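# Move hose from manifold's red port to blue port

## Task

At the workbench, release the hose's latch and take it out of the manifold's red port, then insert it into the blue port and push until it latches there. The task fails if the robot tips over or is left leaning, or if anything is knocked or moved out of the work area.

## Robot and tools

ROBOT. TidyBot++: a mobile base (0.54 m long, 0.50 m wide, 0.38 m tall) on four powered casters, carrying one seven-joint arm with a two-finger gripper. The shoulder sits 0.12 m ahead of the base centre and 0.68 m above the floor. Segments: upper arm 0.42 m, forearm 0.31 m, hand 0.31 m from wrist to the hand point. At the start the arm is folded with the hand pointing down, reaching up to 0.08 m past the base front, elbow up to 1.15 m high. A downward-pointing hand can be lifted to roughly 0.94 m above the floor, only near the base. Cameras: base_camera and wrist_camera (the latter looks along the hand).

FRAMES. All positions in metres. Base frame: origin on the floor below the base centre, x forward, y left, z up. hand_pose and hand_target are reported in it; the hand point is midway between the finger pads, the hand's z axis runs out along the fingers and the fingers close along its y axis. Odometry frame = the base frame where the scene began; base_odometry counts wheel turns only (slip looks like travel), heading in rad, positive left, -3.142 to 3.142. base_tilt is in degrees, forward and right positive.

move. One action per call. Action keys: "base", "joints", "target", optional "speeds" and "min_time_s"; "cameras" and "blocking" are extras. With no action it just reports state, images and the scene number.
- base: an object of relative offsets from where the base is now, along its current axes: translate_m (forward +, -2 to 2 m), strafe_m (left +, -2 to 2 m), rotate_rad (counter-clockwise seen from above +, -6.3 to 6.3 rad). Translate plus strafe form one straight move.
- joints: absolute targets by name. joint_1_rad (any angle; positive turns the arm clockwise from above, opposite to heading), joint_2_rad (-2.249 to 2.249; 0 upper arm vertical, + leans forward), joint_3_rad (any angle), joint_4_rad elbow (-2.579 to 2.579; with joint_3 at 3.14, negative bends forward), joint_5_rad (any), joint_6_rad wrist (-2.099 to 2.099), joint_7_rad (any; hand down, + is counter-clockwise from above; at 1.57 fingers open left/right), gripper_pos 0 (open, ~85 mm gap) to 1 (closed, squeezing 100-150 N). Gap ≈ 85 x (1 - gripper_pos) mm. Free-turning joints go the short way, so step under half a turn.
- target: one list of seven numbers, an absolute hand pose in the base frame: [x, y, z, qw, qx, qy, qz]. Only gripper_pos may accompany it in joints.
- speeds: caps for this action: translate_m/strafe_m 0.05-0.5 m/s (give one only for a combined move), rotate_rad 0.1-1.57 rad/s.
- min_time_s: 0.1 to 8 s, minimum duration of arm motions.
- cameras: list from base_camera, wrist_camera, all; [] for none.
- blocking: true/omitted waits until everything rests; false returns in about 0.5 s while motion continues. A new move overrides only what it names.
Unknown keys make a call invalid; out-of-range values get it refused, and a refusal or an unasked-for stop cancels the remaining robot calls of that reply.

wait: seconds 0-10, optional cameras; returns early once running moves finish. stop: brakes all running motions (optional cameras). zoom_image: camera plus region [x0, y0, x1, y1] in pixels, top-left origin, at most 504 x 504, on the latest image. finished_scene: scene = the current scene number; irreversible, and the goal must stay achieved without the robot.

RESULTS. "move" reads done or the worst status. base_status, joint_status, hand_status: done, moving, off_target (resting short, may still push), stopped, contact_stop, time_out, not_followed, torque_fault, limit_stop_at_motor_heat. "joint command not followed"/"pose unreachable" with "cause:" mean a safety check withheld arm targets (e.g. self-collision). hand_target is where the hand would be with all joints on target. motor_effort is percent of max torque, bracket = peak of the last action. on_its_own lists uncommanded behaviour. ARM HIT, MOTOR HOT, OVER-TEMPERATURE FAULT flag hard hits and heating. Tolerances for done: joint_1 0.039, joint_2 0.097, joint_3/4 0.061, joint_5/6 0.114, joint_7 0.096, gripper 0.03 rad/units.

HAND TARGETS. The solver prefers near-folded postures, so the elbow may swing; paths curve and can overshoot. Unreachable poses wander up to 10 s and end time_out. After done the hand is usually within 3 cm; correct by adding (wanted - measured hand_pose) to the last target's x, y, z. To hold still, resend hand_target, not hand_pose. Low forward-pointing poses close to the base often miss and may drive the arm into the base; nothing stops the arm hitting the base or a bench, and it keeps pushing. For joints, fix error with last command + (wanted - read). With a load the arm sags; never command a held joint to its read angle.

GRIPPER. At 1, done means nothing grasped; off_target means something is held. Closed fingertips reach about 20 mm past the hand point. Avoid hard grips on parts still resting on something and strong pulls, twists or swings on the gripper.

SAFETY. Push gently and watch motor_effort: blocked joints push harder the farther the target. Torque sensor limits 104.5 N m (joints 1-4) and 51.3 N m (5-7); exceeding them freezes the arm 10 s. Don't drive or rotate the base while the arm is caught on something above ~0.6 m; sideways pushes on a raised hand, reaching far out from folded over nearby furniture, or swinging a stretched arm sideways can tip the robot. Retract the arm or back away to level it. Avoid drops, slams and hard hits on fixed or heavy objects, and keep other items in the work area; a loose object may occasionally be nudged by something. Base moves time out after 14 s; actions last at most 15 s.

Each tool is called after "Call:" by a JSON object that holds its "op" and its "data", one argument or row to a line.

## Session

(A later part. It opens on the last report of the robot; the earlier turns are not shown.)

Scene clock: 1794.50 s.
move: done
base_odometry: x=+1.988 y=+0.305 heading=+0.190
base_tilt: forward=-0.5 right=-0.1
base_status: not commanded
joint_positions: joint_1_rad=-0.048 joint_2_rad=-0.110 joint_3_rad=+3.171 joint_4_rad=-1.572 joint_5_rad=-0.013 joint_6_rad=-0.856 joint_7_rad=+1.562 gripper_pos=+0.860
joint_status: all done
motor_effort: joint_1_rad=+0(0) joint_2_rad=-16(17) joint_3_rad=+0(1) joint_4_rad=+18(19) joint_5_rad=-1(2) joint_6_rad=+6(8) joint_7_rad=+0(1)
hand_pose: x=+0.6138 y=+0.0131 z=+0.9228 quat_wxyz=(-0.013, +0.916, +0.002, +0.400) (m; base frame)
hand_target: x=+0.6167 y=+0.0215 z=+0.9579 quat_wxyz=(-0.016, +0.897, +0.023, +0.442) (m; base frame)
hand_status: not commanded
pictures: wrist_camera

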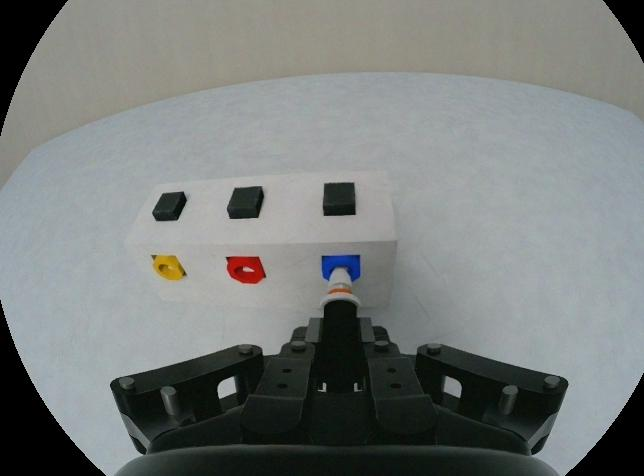

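Call:
{"op": "move", "data": {
  "joints": {"joint_4_rad": -1.613},
  "base": {"translate_m": 0.012},
  "speeds": {"translate_m": 0.05},
  "min_time_s": 0.5,
  "cameras": ["wrist_camera"]
}}

Call:
{"op": "zoom_image", "data": {
  "camera": "wrist_camera",
  "region": [280, 220, 400, 320]
}}

Scene clock: 1802.03 s.
move: done
base_odometry: x=+1.999 y=+0.307 heading=+0.190
base_tilt: forward=-0.5 right=-0.1
base_status: done
joint_positions: joint_1_rad=-0.048 joint_2_rad=-0.129 joint_3_rad=+3.171 joint_4_rad=-1.596 joint_5_rad=-0.013 joint_6_rad=-0.850 joint_7_rad=+1.562 gripper_pos=+0.860
joint_status: all done
motor_effort: joint_1_rad=+0(1) joint_2_rad=-16(19) joint_3_rad=+0(2) joint_4_rad=+20(21) joint_5_rad=-1(1) joint_6_rad=+8(15) joint_7_rad=-1(1)
hand_pose: x=+0.6064 y=+0.0130 z=+0.9203 quat_wxyz=(-0.013, +0.916, +0.002, +0.400) (m; base frame)
hand_target: x=+0.6078 y=+0.0214 z=+0.9264 quat_wxyz=(-0.016, +0.909, +0.023, +0.416) (m; base frame)
hand_status: not commanded
pictures: wrist_camera

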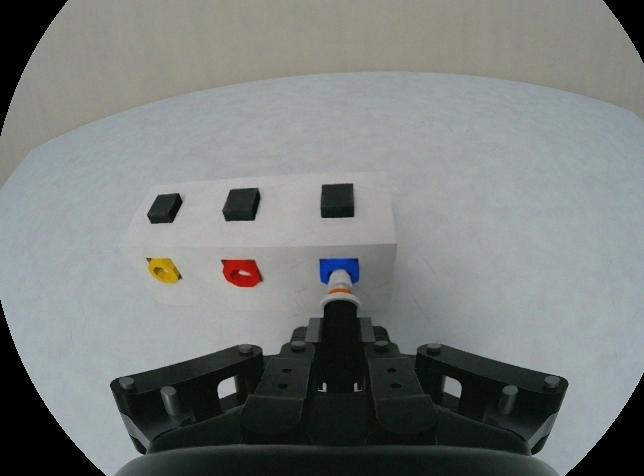

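Scaled by 4.200.

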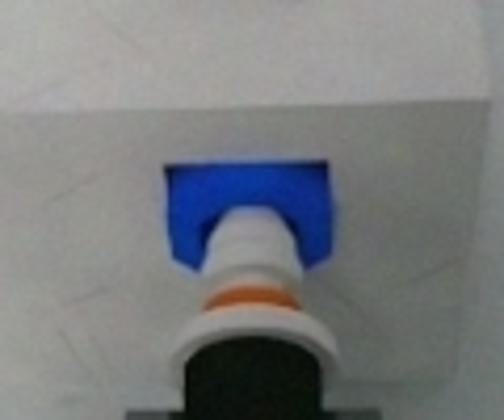

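Call:
{"op": "move", "data": {
  "base": {"translate_m": -0.008},
  "speeds": {"translate_m": 0.08}
}}

Call:
{"op": "move", "data": {
  "joints": {"joint_2_rad": -0.095, "joint_4_rad": -1.571, "joint_6_rad": -0.908},
  "min_time_s": 0.8,
  "cameras": ["wrist_camera"]
}}

Call:
{"op": "zoom_image", "data": {
  "camera": "wrist_camera",
  "region": [280, 220, 400, 320]
}}

Scene clock: 1819.83 s.
move: done
base_odometry: x=+1.991 y=+0.305 heading=+0.190
base_tilt: forward=-0.5 right=-0.1
base_status: done
joint_positions: joint_1_rad=-0.048 joint_2_rad=-0.132 joint_3_rad=+3.171 joint_4_rad=-1.596 joint_5_rad=-0.013 joint_6_rad=-0.847 joint_7_rad=+1.562 gripper_pos=+0.860
joint_status: not commanded
motor_effort: joint_1_rad=+0(1) joint_2_rad=-15(18) joint_3_rad=+0(1) joint_4_rad=+18(19) joint_5_rad=-1(2) joint_6_rad=+7(8) joint_7_rad=-1(1)
hand_pose: x=+0.6061 y=+0.0130 z=+0.9227 quat_wxyz=(-0.014, +0.915, +0.002, +0.403) (m; base frame)
hand_target: x=+0.6078 y=+0.0214 z=+0.9264 quat_wxyz=(-0.016, +0.909, +0.023, +0.416) (m; base frame)
hand_status: not commanded
pictures: none

Scene clock: 1820.93 s.
move: done
base_odometry: x=+1.991 y=+0.305 heading=+0.190
base_tilt: forward=-0.5 right=-0.1
base_status: not commanded
joint_positions: joint_1_rad=-0.048 joint_2_rad=-0.112 joint_3_rad=+3.171 joint_4_rad=-1.589 joint_5_rad=-0.013 joint_6_rad=-0.869 joint_7_rad=+1.562 gripper_pos=+0.860
joint_status: all done
motor_effort: joint_1_rad=+0(0) joint_2_rad=-16(17) joint_3_rad=+0(1) joint_4_rad=+18(19) joint_5_rad=-1(2) joint_6_rad=+6(8) joint_7_rad=+0(1)
hand_pose: x=+0.6075 y=+0.0132 z=+0.9113 quat_wxyz=(-0.013, +0.922, +0.003, +0.387) (m; base frame)
hand_target: x=+0.6059 y=+0.0224 z=+0.9045 quat_wxyz=(-0.016, +0.929, +0.024, +0.370) (m; base frame)
hand_status: not commanded
pictures: wrist_camera

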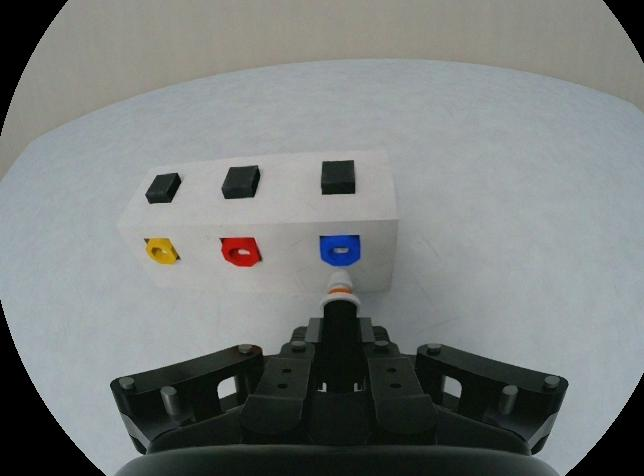

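Scaled by 4.200.

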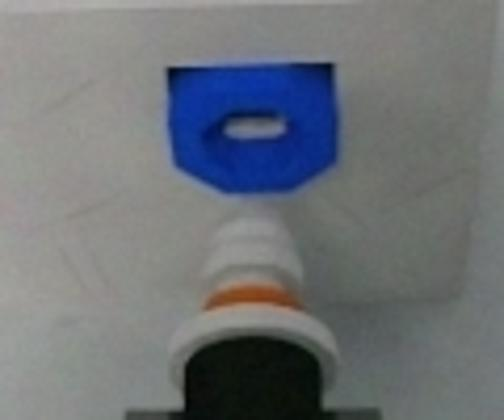

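Call:
{"op": "move", "data": {
  "joints": {"joint_4_rad": -1.559},
  "min_time_s": 0.5,
  "cameras": ["wrist_camera"]
}}

Call:
{"op": "zoom_image", "data": {
  "camera": "wrist_camera",
  "region": [280, 220, 400, 320]
}}

Scene clock: 1828.53 s.
move: done
base_odometry: x=+1.991 y=+0.305 heading=+0.190
base_tilt: forward=-0.5 right=-0.1
base_status: not commanded
joint_positions: joint_1_rad=-0.048 joint_2_rad=-0.112 joint_3_rad=+3.171 joint_4_rad=-1.579 joint_5_rad=-0.013 joint_6_rad=-0.869 joint_7_rad=+1.562 gripper_pos=+0.860
joint_status: all done
motor_effort: joint_1_rad=+0(0) joint_2_rad=-16(17) joint_3_rad=+0(1) joint_4_rad=+18(19) joint_5_rad=-1(2) joint_6_rad=+7(8) joint_7_rad=+0(1)
hand_pose: x=+0.6094 y=+0.0132 z=+0.9168 quat_wxyz=(-0.013, +0.920, +0.003, +0.392) (m; base frame)
hand_target: x=+0.6082 y=+0.0224 z=+0.9108 quat_wxyz=(-0.016, +0.926, +0.024, +0.375) (m; base frame)
hand_status: not commanded
pictures: wrist_camera

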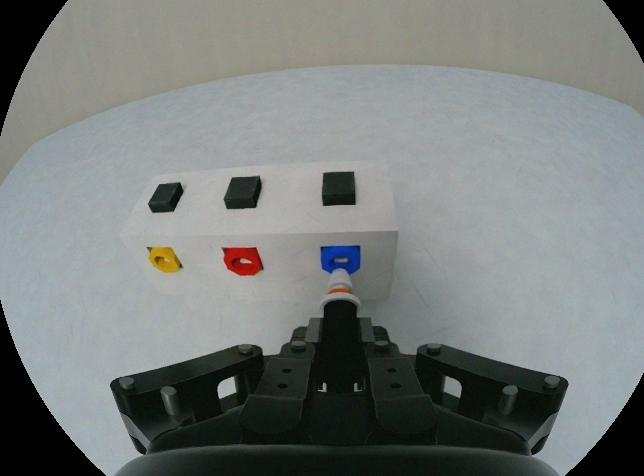

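Scaled by 4.200.

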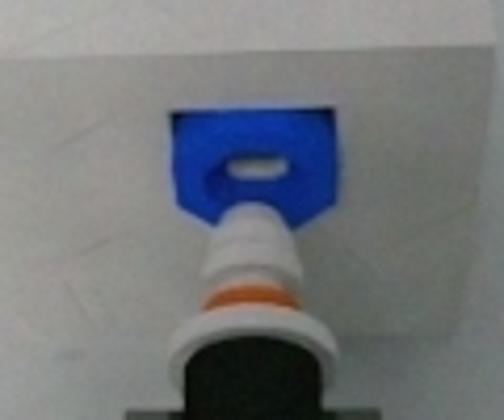

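Call:
{"op": "move", "data": {
  "base": {"translate_m": 0.012},
  "speeds": {"translate_m": 0.05},
  "cameras": ["wrist_camera"]
}}

Call:
{"op": "zoom_image", "data": {
  "camera": "wrist_camera",
  "region": [280, 220, 400, 320]
}}

Scene clock: 1834.53 s.
move: done
base_odometry: x=+2.003 y=+0.307 heading=+0.190
base_tilt: forward=-0.5 right=-0.1
base_status: done
joint_positions: joint_1_rad=-0.048 joint_2_rad=-0.111 joint_3_rad=+3.171 joint_4_rad=-1.575 joint_5_rad=-0.013 joint_6_rad=-0.872 joint_7_rad=+1.562 gripper_pos=+0.860
joint_status: not commanded
motor_effort: joint_1_rad=+0(2) joint_2_rad=-16(17) joint_3_rad=+0(2) joint_4_rad=+18(19) joint_5_rad=-1(2) joint_6_rad=+7(10) joint_7_rad=+0(1)
hand_pose: x=+0.6097 y=+0.0134 z=+0.9182 quat_wxyz=(-0.013, +0.920, +0.003, +0.392) (m; base frame)
hand_target: x=+0.6082 y=+0.0224 z=+0.9108 quat_wxyz=(-0.016, +0.926, +0.024, +0.375) (m; base frame)
hand_status: not commanded
pictures: wrist_camera

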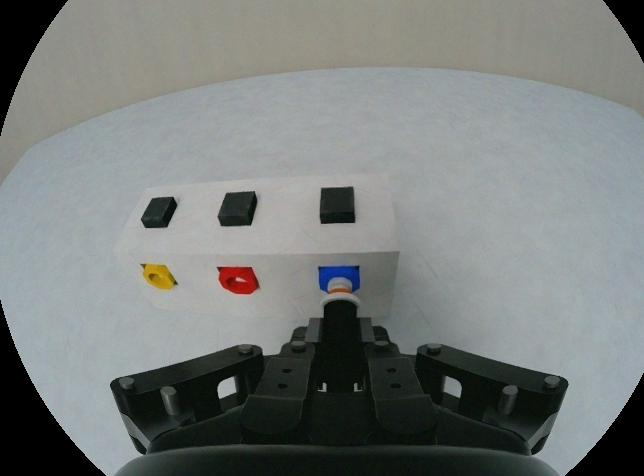

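Scaled by 4.200.

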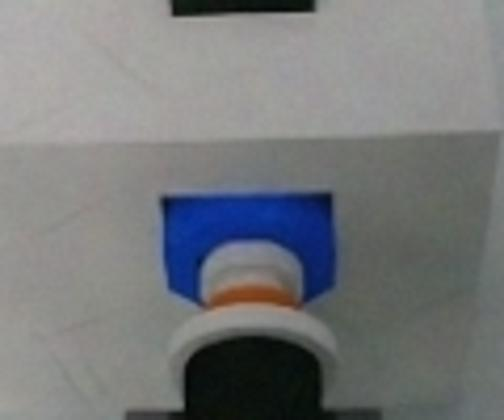

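Call:
{"op": "move", "data": {
  "base": {"translate_m": 0.006},
  "speeds": {"translate_m": 0.05}
}}

Call:
{"op": "move", "data": {
  "joints": {"joint_2_rad": -0.03, "joint_4_rad": -1.49, "joint_6_rad": -0.70},
  "min_time_s": 1,
  "cameras": ["wrist_camera"]
}}

Call:
{"op": "zoom_image", "data": {
  "camera": "wrist_camera",
  "region": [310, 260, 370, 310]
}}

Scene clock: 1842.03 s.
move: done
base_odometry: x=+2.009 y=+0.308 heading=+0.190
base_tilt: forward=-0.5 right=-0.1
base_status: done
joint_positions: joint_1_rad=-0.049 joint_2_rad=-0.116 joint_3_rad=+3.170 joint_4_rad=-1.573 joint_5_rad=-0.013 joint_6_rad=-0.885 joint_7_rad=+1.562 gripper_pos=+0.860
joint_status: not commanded
motor_effort: joint_1_rad=+0(1) joint_2_rad=-12(16) joint_3_rad=+0(2) joint_4_rad=+18(20) joint_5_rad=-1(2) joint_6_rad=+7(11) joint_7_rad=+0(1)
hand_pose: x=+0.6061 y=+0.0139 z=+0.9182 quat_wxyz=(-0.014, +0.921, +0.003, +0.389) (m; base frame)
hand_target: x=+0.6082 y=+0.0224 z=+0.9108 quat_wxyz=(-0.016, +0.926, +0.024, +0.375) (m; base frame)
hand_status: not commanded
pictures: none

Scene clock: 1843.33 s.
move: off_target
base_odometry: x=+2.009 y=+0.309 heading=+0.190
base_tilt: forward=-0.5 right=-0.1
base_status: not commanded
joint_positions: joint_1_rad=-0.049 joint_2_rad=-0.094 joint_3_rad=+3.170 joint_4_rad=-1.563 joint_5_rad=-0.013 joint_6_rad=-0.864 joint_7_rad=+1.562 gripper_pos=+0.860
joint_status: joint_4_rad off_target (ended at -1.563, target -1.490); joint_6_rad off_target (ended at -0.863, target -0.700); the others done
motor_effort: joint_1_rad=-1(1) joint_2_rad=-6(14) joint_3_rad=+0(1) joint_4_rad=+28(29) joint_5_rad=-2(3) joint_6_rad=+29(29) joint_7_rad=+0(1)
hand_pose: x=+0.6177 y=+0.0142 z=+0.9179 quat_wxyz=(-0.013, +0.919, +0.003, +0.393) (m; base frame)
hand_target: x=+0.6775 y=+0.0230 z=+0.9643 quat_wxyz=(-0.014, +0.882, +0.021, +0.471) (m; base frame)
hand_status: not commanded
pictures: wrist_camera

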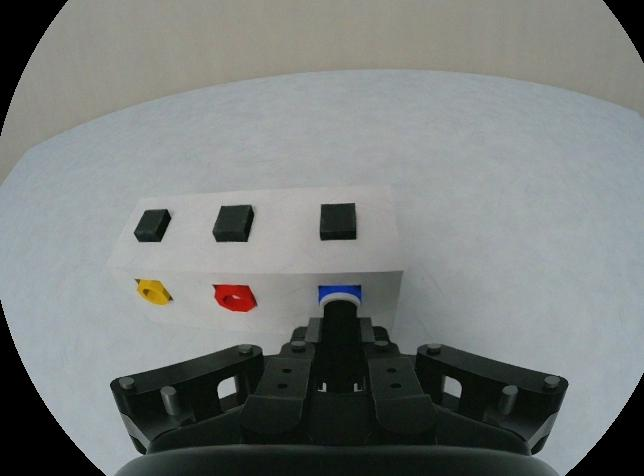

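Scaled by 8.400.

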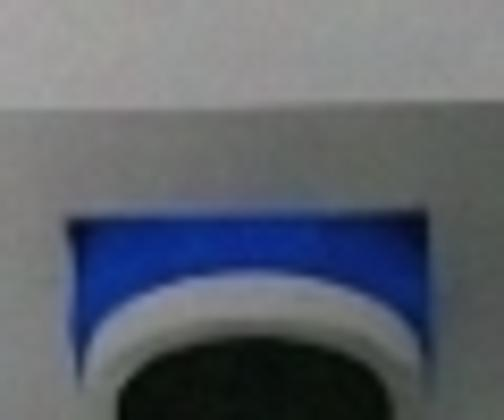

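Call:
{"op": "move", "data": {
  "joints": {"joint_2_rad": -0.105, "joint_4_rad": -1.57, "joint_6_rad": -0.86},
  "min_time_s": 0.8
}}

Call:
{"op": "move", "data": {
  "base": {"translate_m": -0.01},
  "speeds": {"translate_m": 0.05},
  "cameras": ["wrist_camera"]
}}

Call:
{"op": "zoom_image", "data": {
  "camera": "wrist_camera",
  "region": [310, 260, 370, 310]
}}

Scene clock: 1850.37 s.
move: done
base_odometry: x=+2.009 y=+0.309 heading=+0.190
base_tilt: forward=-0.5 right=-0.1
base_status: not commanded
joint_positions: joint_1_rad=-0.049 joint_2_rad=-0.096 joint_3_rad=+3.170 joint_4_rad=-1.564 joint_5_rad=-0.013 joint_6_rad=-0.865 joint_7_rad=+1.562 gripper_pos=+0.860
joint_status: all done
motor_effort: joint_1_rad=-1(1) joint_2_rad=-13(13) joint_3_rad=+0(1) joint_4_rad=+22(30) joint_5_rad=-2(3) joint_6_rad=+15(29) joint_7_rad=+0(1)
hand_pose: x=+0.6166 y=+0.0142 z=+0.9178 quat_wxyz=(-0.013, +0.919, +0.003, +0.393) (m; base frame)
hand_target: x=+0.6143 y=+0.0221 z=+0.9205 quat_wxyz=(-0.016, +0.917, +0.024, +0.397) (m; base frame)
hand_status: not commanded
pictures: none

Scene clock: 1851.03 s.
move: done
base_odometry: x=+1.999 y=+0.307 heading=+0.190
base_tilt: forward=-0.5 right=-0.1
base_status: done
joint_positions: joint_1_rad=-0.049 joint_2_rad=-0.097 joint_3_rad=+3.171 joint_4_rad=-1.565 joint_5_rad=-0.013 joint_6_rad=-0.864 joint_7_rad=+1.562 gripper_pos=+0.860
joint_status: not commanded
motor_effort: joint_1_rad=-1(2) joint_2_rad=-16(17) joint_3_rad=+0(2) joint_4_rad=+21(22) joint_5_rad=-3(3) joint_6_rad=+11(14) joint_7_rad=+0(1)
hand_pose: x=+0.6166 y=+0.0137 z=+0.9183 quat_wxyz=(-0.013, +0.919, +0.003, +0.394) (m; base frame)
hand_target: x=+0.6143 y=+0.0221 z=+0.9205 quat_wxyz=(-0.016, +0.917, +0.024, +0.397) (m; base frame)
hand_status: not commanded
pictures: wrist_camera

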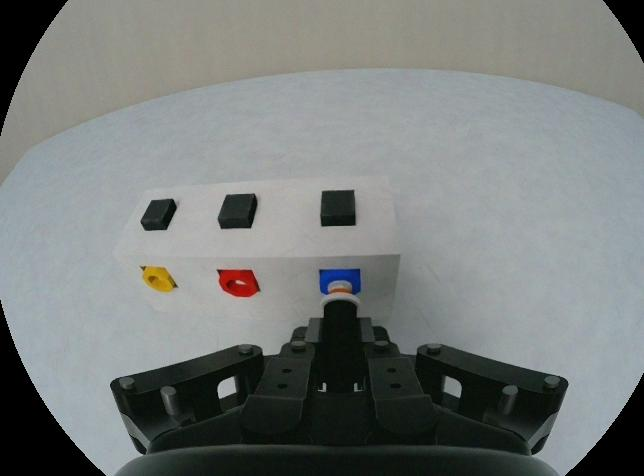

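Scaled by 8.400.

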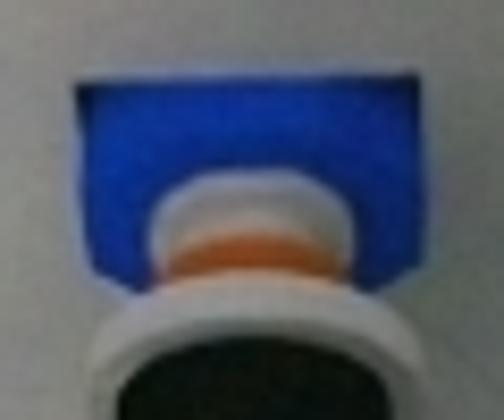

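Call:
{"op": "move", "data": {
  "base": {"translate_m": 0.012},
  "speeds": {"translate_m": 0.05}
}}

Call:
{"op": "move", "data": {
  "joints": {"joint_2_rad": 0.03, "joint_4_rad": -1.44, "joint_6_rad": -0.56},
  "min_time_s": 1,
  "cameras": ["wrist_camera"]
}}

Call:
{"op": "zoom_image", "data": {
  "camera": "wrist_camera",
  "region": [310, 260, 370, 310]
}}

Scene clock: 1862.83 s.
move: done
base_odometry: x=+2.011 y=+0.309 heading=+0.189
base_tilt: forward=-0.5 right=-0.1
base_status: done
joint_positions: joint_1_rad=-0.049 joint_2_rad=-0.114 joint_3_rad=+3.170 joint_4_rad=-1.570 joint_5_rad=-0.014 joint_6_rad=-0.889 joint_7_rad=+1.562 gripper_pos=+0.860
joint_status: not commanded
motor_effort: joint_1_rad=+0(2) joint_2_rad=-13(16) joint_3_rad=+1(2) joint_4_rad=+21(23) joint_5_rad=-2(3) joint_6_rad=+12(19) joint_7_rad=+0(1)
hand_pose: x=+0.6061 y=+0.0141 z=+0.9186 quat_wxyz=(-0.014, +0.922, +0.003, +0.388) (m; base frame)
hand_target: x=+0.6143 y=+0.0221 z=+0.9205 quat_wxyz=(-0.016, +0.917, +0.024, +0.397) (m; base frame)
hand_status: not commanded
pictures: none

Scene clock: 1864.13 s.
move: off_target
base_odometry: x=+2.010 y=+0.309 heading=+0.189
base_tilt: forward=-0.5 right=-0.1
base_status: not commanded
joint_positions: joint_1_rad=-0.049 joint_2_rad=-0.094 joint_3_rad=+3.170 joint_4_rad=-1.565 joint_5_rad=-0.014 joint_6_rad=-0.859 joint_7_rad=+1.562 gripper_pos=+0.860
joint_status: joint_2_rad off_target (ended at -0.094, target +0.030); joint_4_rad off_target (ended at -1.565, target -1.440); joint_6_rad off_target (ended at -0.859, target -0.560)
motor_effort: joint_1_rad=-2(2) joint_2_rad=+2(13) joint_3_rad=-1(1) joint_4_rad=+35(35) joint_5_rad=-3(3) joint_6_rad=+42(43) joint_7_rad=+0(1)
hand_pose: x=+0.6183 y=+0.0144 z=+0.9177 quat_wxyz=(-0.014, +0.919, +0.003, +0.394) (m; base frame)
hand_target: x=+0.7233 y=+0.0235 z=+0.9961 quat_wxyz=(-0.013, +0.849, +0.020, +0.528) (m; base frame)
hand_status: not commanded
pictures: wrist_camera

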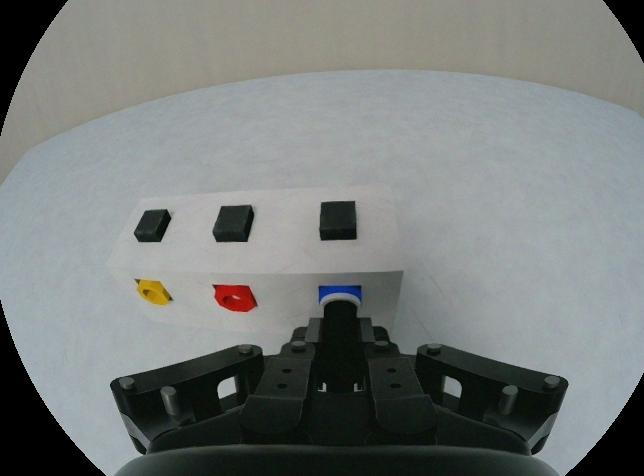

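Scaled by 8.400.

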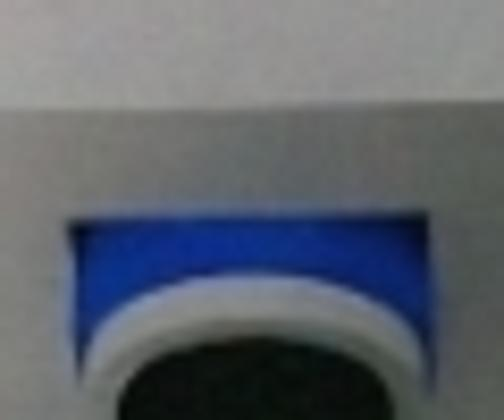

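Call:
{"op": "move", "data": {
  "joints": {"joint_2_rad": -0.105, "joint_4_rad": -1.57, "joint_6_rad": -0.86},
  "min_time_s": 0.8
}}

Call:
{"op": "move", "data": {
  "base": {"translate_m": -0.008},
  "speeds": {"translate_m": 0.05},
  "cameras": ["wrist_camera"]
}}

Call:
{"op": "zoom_image", "data": {
  "camera": "wrist_camera",
  "region": [310, 260, 370, 310]
}}

Scene clock: 1879.23 s.
move: done
base_odometry: x=+2.010 y=+0.309 heading=+0.189
base_tilt: forward=-0.5 right=-0.1
base_status: not commanded
joint_positions: joint_1_rad=-0.049 joint_2_rad=-0.099 joint_3_rad=+3.170 joint_4_rad=-1.568 joint_5_rad=-0.014 joint_6_rad=-0.861 joint_7_rad=+1.562 gripper_pos=+0.860
joint_status: all done
motor_effort: joint_1_rad=-1(2) joint_2_rad=-13(13) joint_3_rad=+0(1) joint_4_rad=+23(37) joint_5_rad=-1(3) joint_6_rad=+17(46) joint_7_rad=+0(1)
hand_pose: x=+0.6161 y=+0.0143 z=+0.9177 quat_wxyz=(-0.014, +0.919, +0.003, +0.394) (m; base frame)
hand_target: x=+0.6143 y=+0.0221 z=+0.9205 quat_wxyz=(-0.016, +0.917, +0.024, +0.397) (m; base frame)
hand_status: not commanded
pictures: none

Scene clock: 1879.87 s.
move: done
base_odometry: x=+2.002 y=+0.308 heading=+0.190
base_tilt: forward=-0.5 right=-0.1
base_status: done
joint_positions: joint_1_rad=-0.049 joint_2_rad=-0.087 joint_3_rad=+3.171 joint_4_rad=-1.568 joint_5_rad=-0.014 joint_6_rad=-0.840 joint_7_rad=+1.562 gripper_pos=+0.860
joint_status: not commanded
motor_effort: joint_1_rad=+0(2) joint_2_rad=-17(22) joint_3_rad=+0(1) joint_4_rad=+18(23) joint_5_rad=-1(3) joint_6_rad=+6(15) joint_7_rad=+0(1)
hand_pose: x=+0.6234 y=+0.0140 z=+0.9175 quat_wxyz=(-0.013, +0.917, +0.003, +0.399) (m; base frame)
hand_target: x=+0.6143 y=+0.0221 z=+0.9205 quat_wxyz=(-0.016, +0.917, +0.024, +0.397) (m; base frame)
hand_status: not commanded
pictures: wrist_camera

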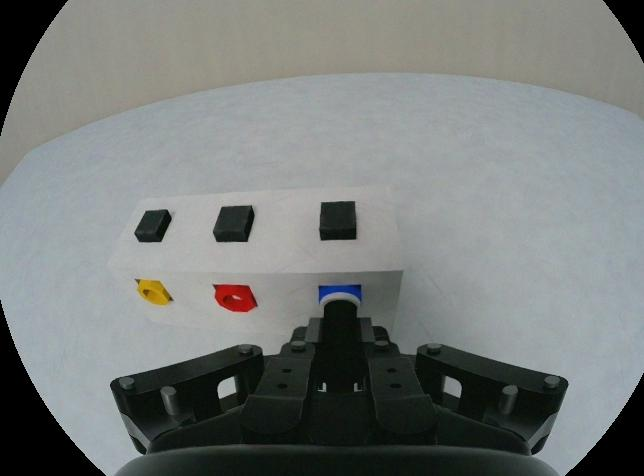

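Scaled by 8.400.

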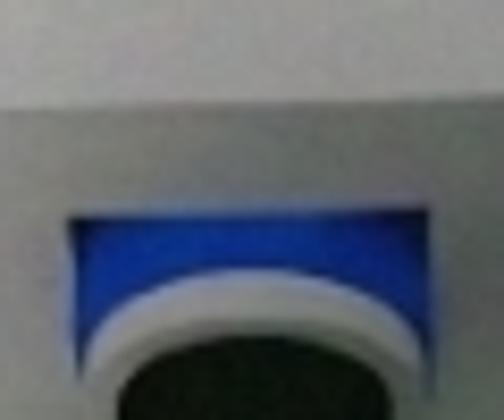

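Call:
{"op": "move", "data": {
  "base": {"translate_m": -0.006},
  "speeds": {"translate_m": 0.05},
  "cameras": ["wrist_camera"]
}}

Call:
{"op": "zoom_image", "data": {
  "camera": "wrist_camera",
  "region": [310, 260, 370, 310]
}}

Scene clock: 1888.33 s.
move: done
base_odometry: x=+1.996 y=+0.307 heading=+0.190
base_tilt: forward=-0.5 right=-0.1
base_status: done
joint_positions: joint_1_rad=-0.049 joint_2_rad=-0.079 joint_3_rad=+3.172 joint_4_rad=-1.566 joint_5_rad=-0.014 joint_6_rad=-0.826 joint_7_rad=+1.562 gripper_pos=+0.860
joint_status: not commanded
motor_effort: joint_1_rad=-1(3) joint_2_rad=-20(25) joint_3_rad=+0(3) joint_4_rad=+17(18) joint_5_rad=-1(3) joint_6_rad=+2(6) joint_7_rad=+0(1)
hand_pose: x=+0.6287 y=+0.0137 z=+0.9172 quat_wxyz=(-0.013, +0.915, +0.002, +0.402) (m; base frame)
hand_target: x=+0.6143 y=+0.0221 z=+0.9205 quat_wxyz=(-0.016, +0.917, +0.024, +0.397) (m; base frame)
hand_status: not commanded
pictures: wrist_camera

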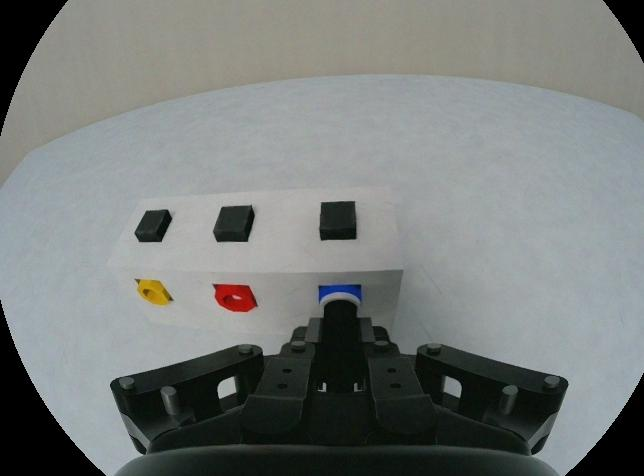

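Scaled by 8.400.

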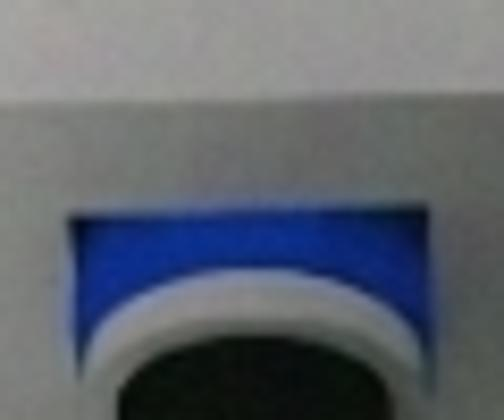

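Call:
{"op": "move", "data": {
  "base": {"translate_m": 0.007},
  "speeds": {"translate_m": 0.05}
}}

Call:
{"op": "move", "data": {
  "joints": {"gripper_pos": 0.5},
  "cameras": ["wrist_camera"]
}}

Call:
{"op": "zoom_image", "data": {
  "camera": "wrist_camera",
  "region": [280, 220, 400, 320]
}}

Scene clock: 1900.07 s.
move: done
base_odometry: x=+2.003 y=+0.308 heading=+0.190
base_tilt: forward=-0.5 right=-0.1
base_status: done
joint_positions: joint_1_rad=-0.049 joint_2_rad=-0.089 joint_3_rad=+3.171 joint_4_rad=-1.566 joint_5_rad=-0.014 joint_6_rad=-0.847 joint_7_rad=+1.562 gripper_pos=+0.860
joint_status: not commanded
motor_effort: joint_1_rad=+0(2) joint_2_rad=-18(21) joint_3_rad=+0(2) joint_4_rad=+18(19) joint_5_rad=-2(3) joint_6_rad=+5(10) joint_7_rad=+0(1)
hand_pose: x=+0.6220 y=+0.0142 z=+0.9176 quat_wxyz=(-0.014, +0.918, +0.003, +0.397) (m; base frame)
hand_target: x=+0.6143 y=+0.0221 z=+0.9205 quat_wxyz=(-0.016, +0.917, +0.024, +0.397) (m; base frame)
hand_status: not commanded
pictures: none

Scene clock: 1900.90 s.
move: done
base_odometry: x=+2.003 y=+0.308 heading=+0.190
base_tilt: forward=-0.5 right=-0.1
base_status: not commanded
joint_positions: joint_1_rad=-0.049 joint_2_rad=-0.090 joint_3_rad=+3.171 joint_4_rad=-1.566 joint_5_rad=-0.014 joint_6_rad=-0.847 joint_7_rad=+1.562 gripper_pos=+0.500
joint_status: all done
motor_effort: joint_1_rad=+0(0) joint_2_rad=-16(21) joint_3_rad=+1(1) joint_4_rad=+18(19) joint_5_rad=-1(2) joint_6_rad=+7(7) joint_7_rad=+0(1)
hand_pose: x=+0.6217 y=+0.0142 z=+0.9181 quat_wxyz=(-0.014, +0.917, +0.003, +0.398) (m; base frame)
hand_target: x=+0.6143 y=+0.0221 z=+0.9205 quat_wxyz=(-0.016, +0.917, +0.024, +0.397) (m; base frame)
hand_status: not commanded
pictures: wrist_camera

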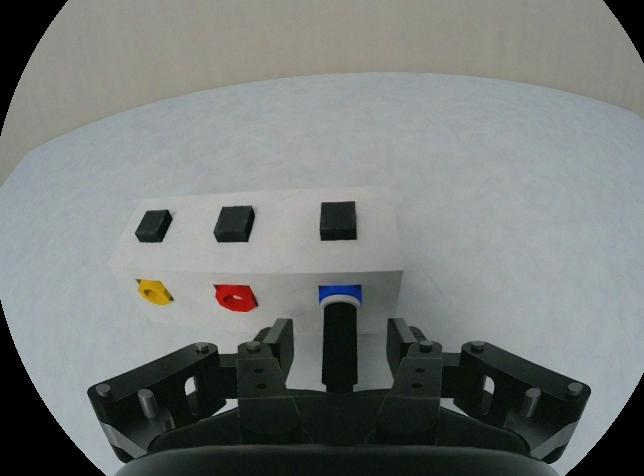

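Scaled by 4.200.

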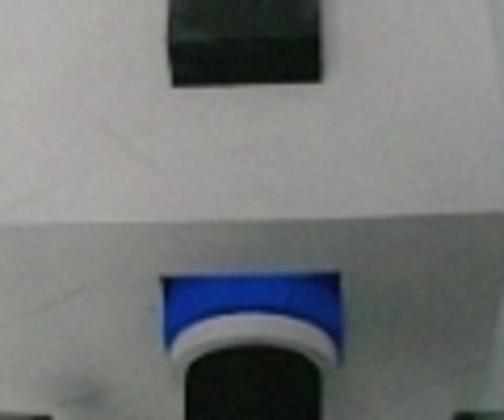

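Call:
{"op": "move", "data": {
  "joints": {"joint_2_rad": -0.20, "joint_4_rad": -1.41, "joint_6_rad": -1.10},
  "min_time_s": 2,
  "cameras": ["wrist_camera"]
}}

Call:
{"op": "zoom_image", "data": {
  "camera": "wrist_camera",
  "region": [240, 200, 440, 370]
}}

Scene clock: 1908.00 s.
move: done
base_odometry: x=+2.003 y=+0.308 heading=+0.190
base_tilt: forward=-0.5 right=-0.1
base_status: not commanded
joint_positions: joint_1_rad=-0.049 joint_2_rad=-0.175 joint_3_rad=+3.171 joint_4_rad=-1.427 joint_5_rad=-0.014 joint_6_rad=-1.053 joint_7_rad=+1.562 gripper_pos=+0.500
joint_status: all done
motor_effort: joint_1_rad=+0(0) joint_2_rad=-13(17) joint_3_rad=+0(1) joint_4_rad=+18(19) joint_5_rad=-1(2) joint_6_rad=+7(8) joint_7_rad=+0(1)
hand_pose: x=+0.5755 y=+0.0130 z=+0.9862 quat_wxyz=(-0.015, +0.914, +0.004, +0.406) (m; base frame)
hand_target: x=+0.5595 y=+0.0213 z=+0.9957 quat_wxyz=(-0.018, +0.914, +0.027, +0.404) (m; base frame)
hand_status: not commanded
pictures: wrist_camera

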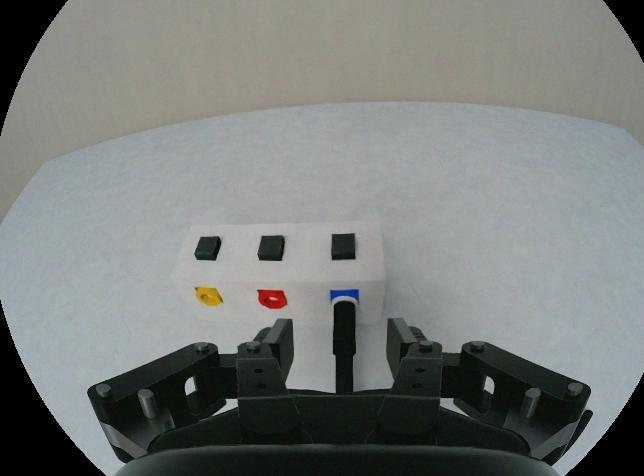

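Scaled by 2.520.

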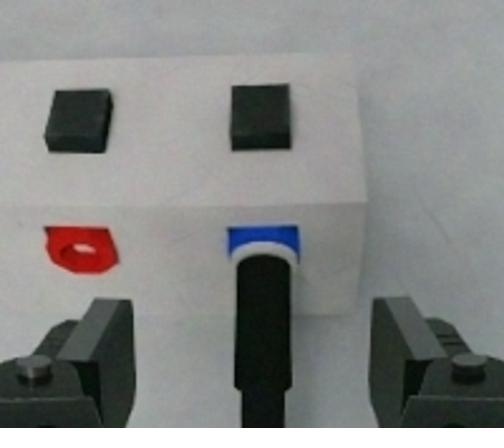

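Call:
{"op": "finished_scene", "data": {
  "scene": 1
}}

The scene is finished: the task was done.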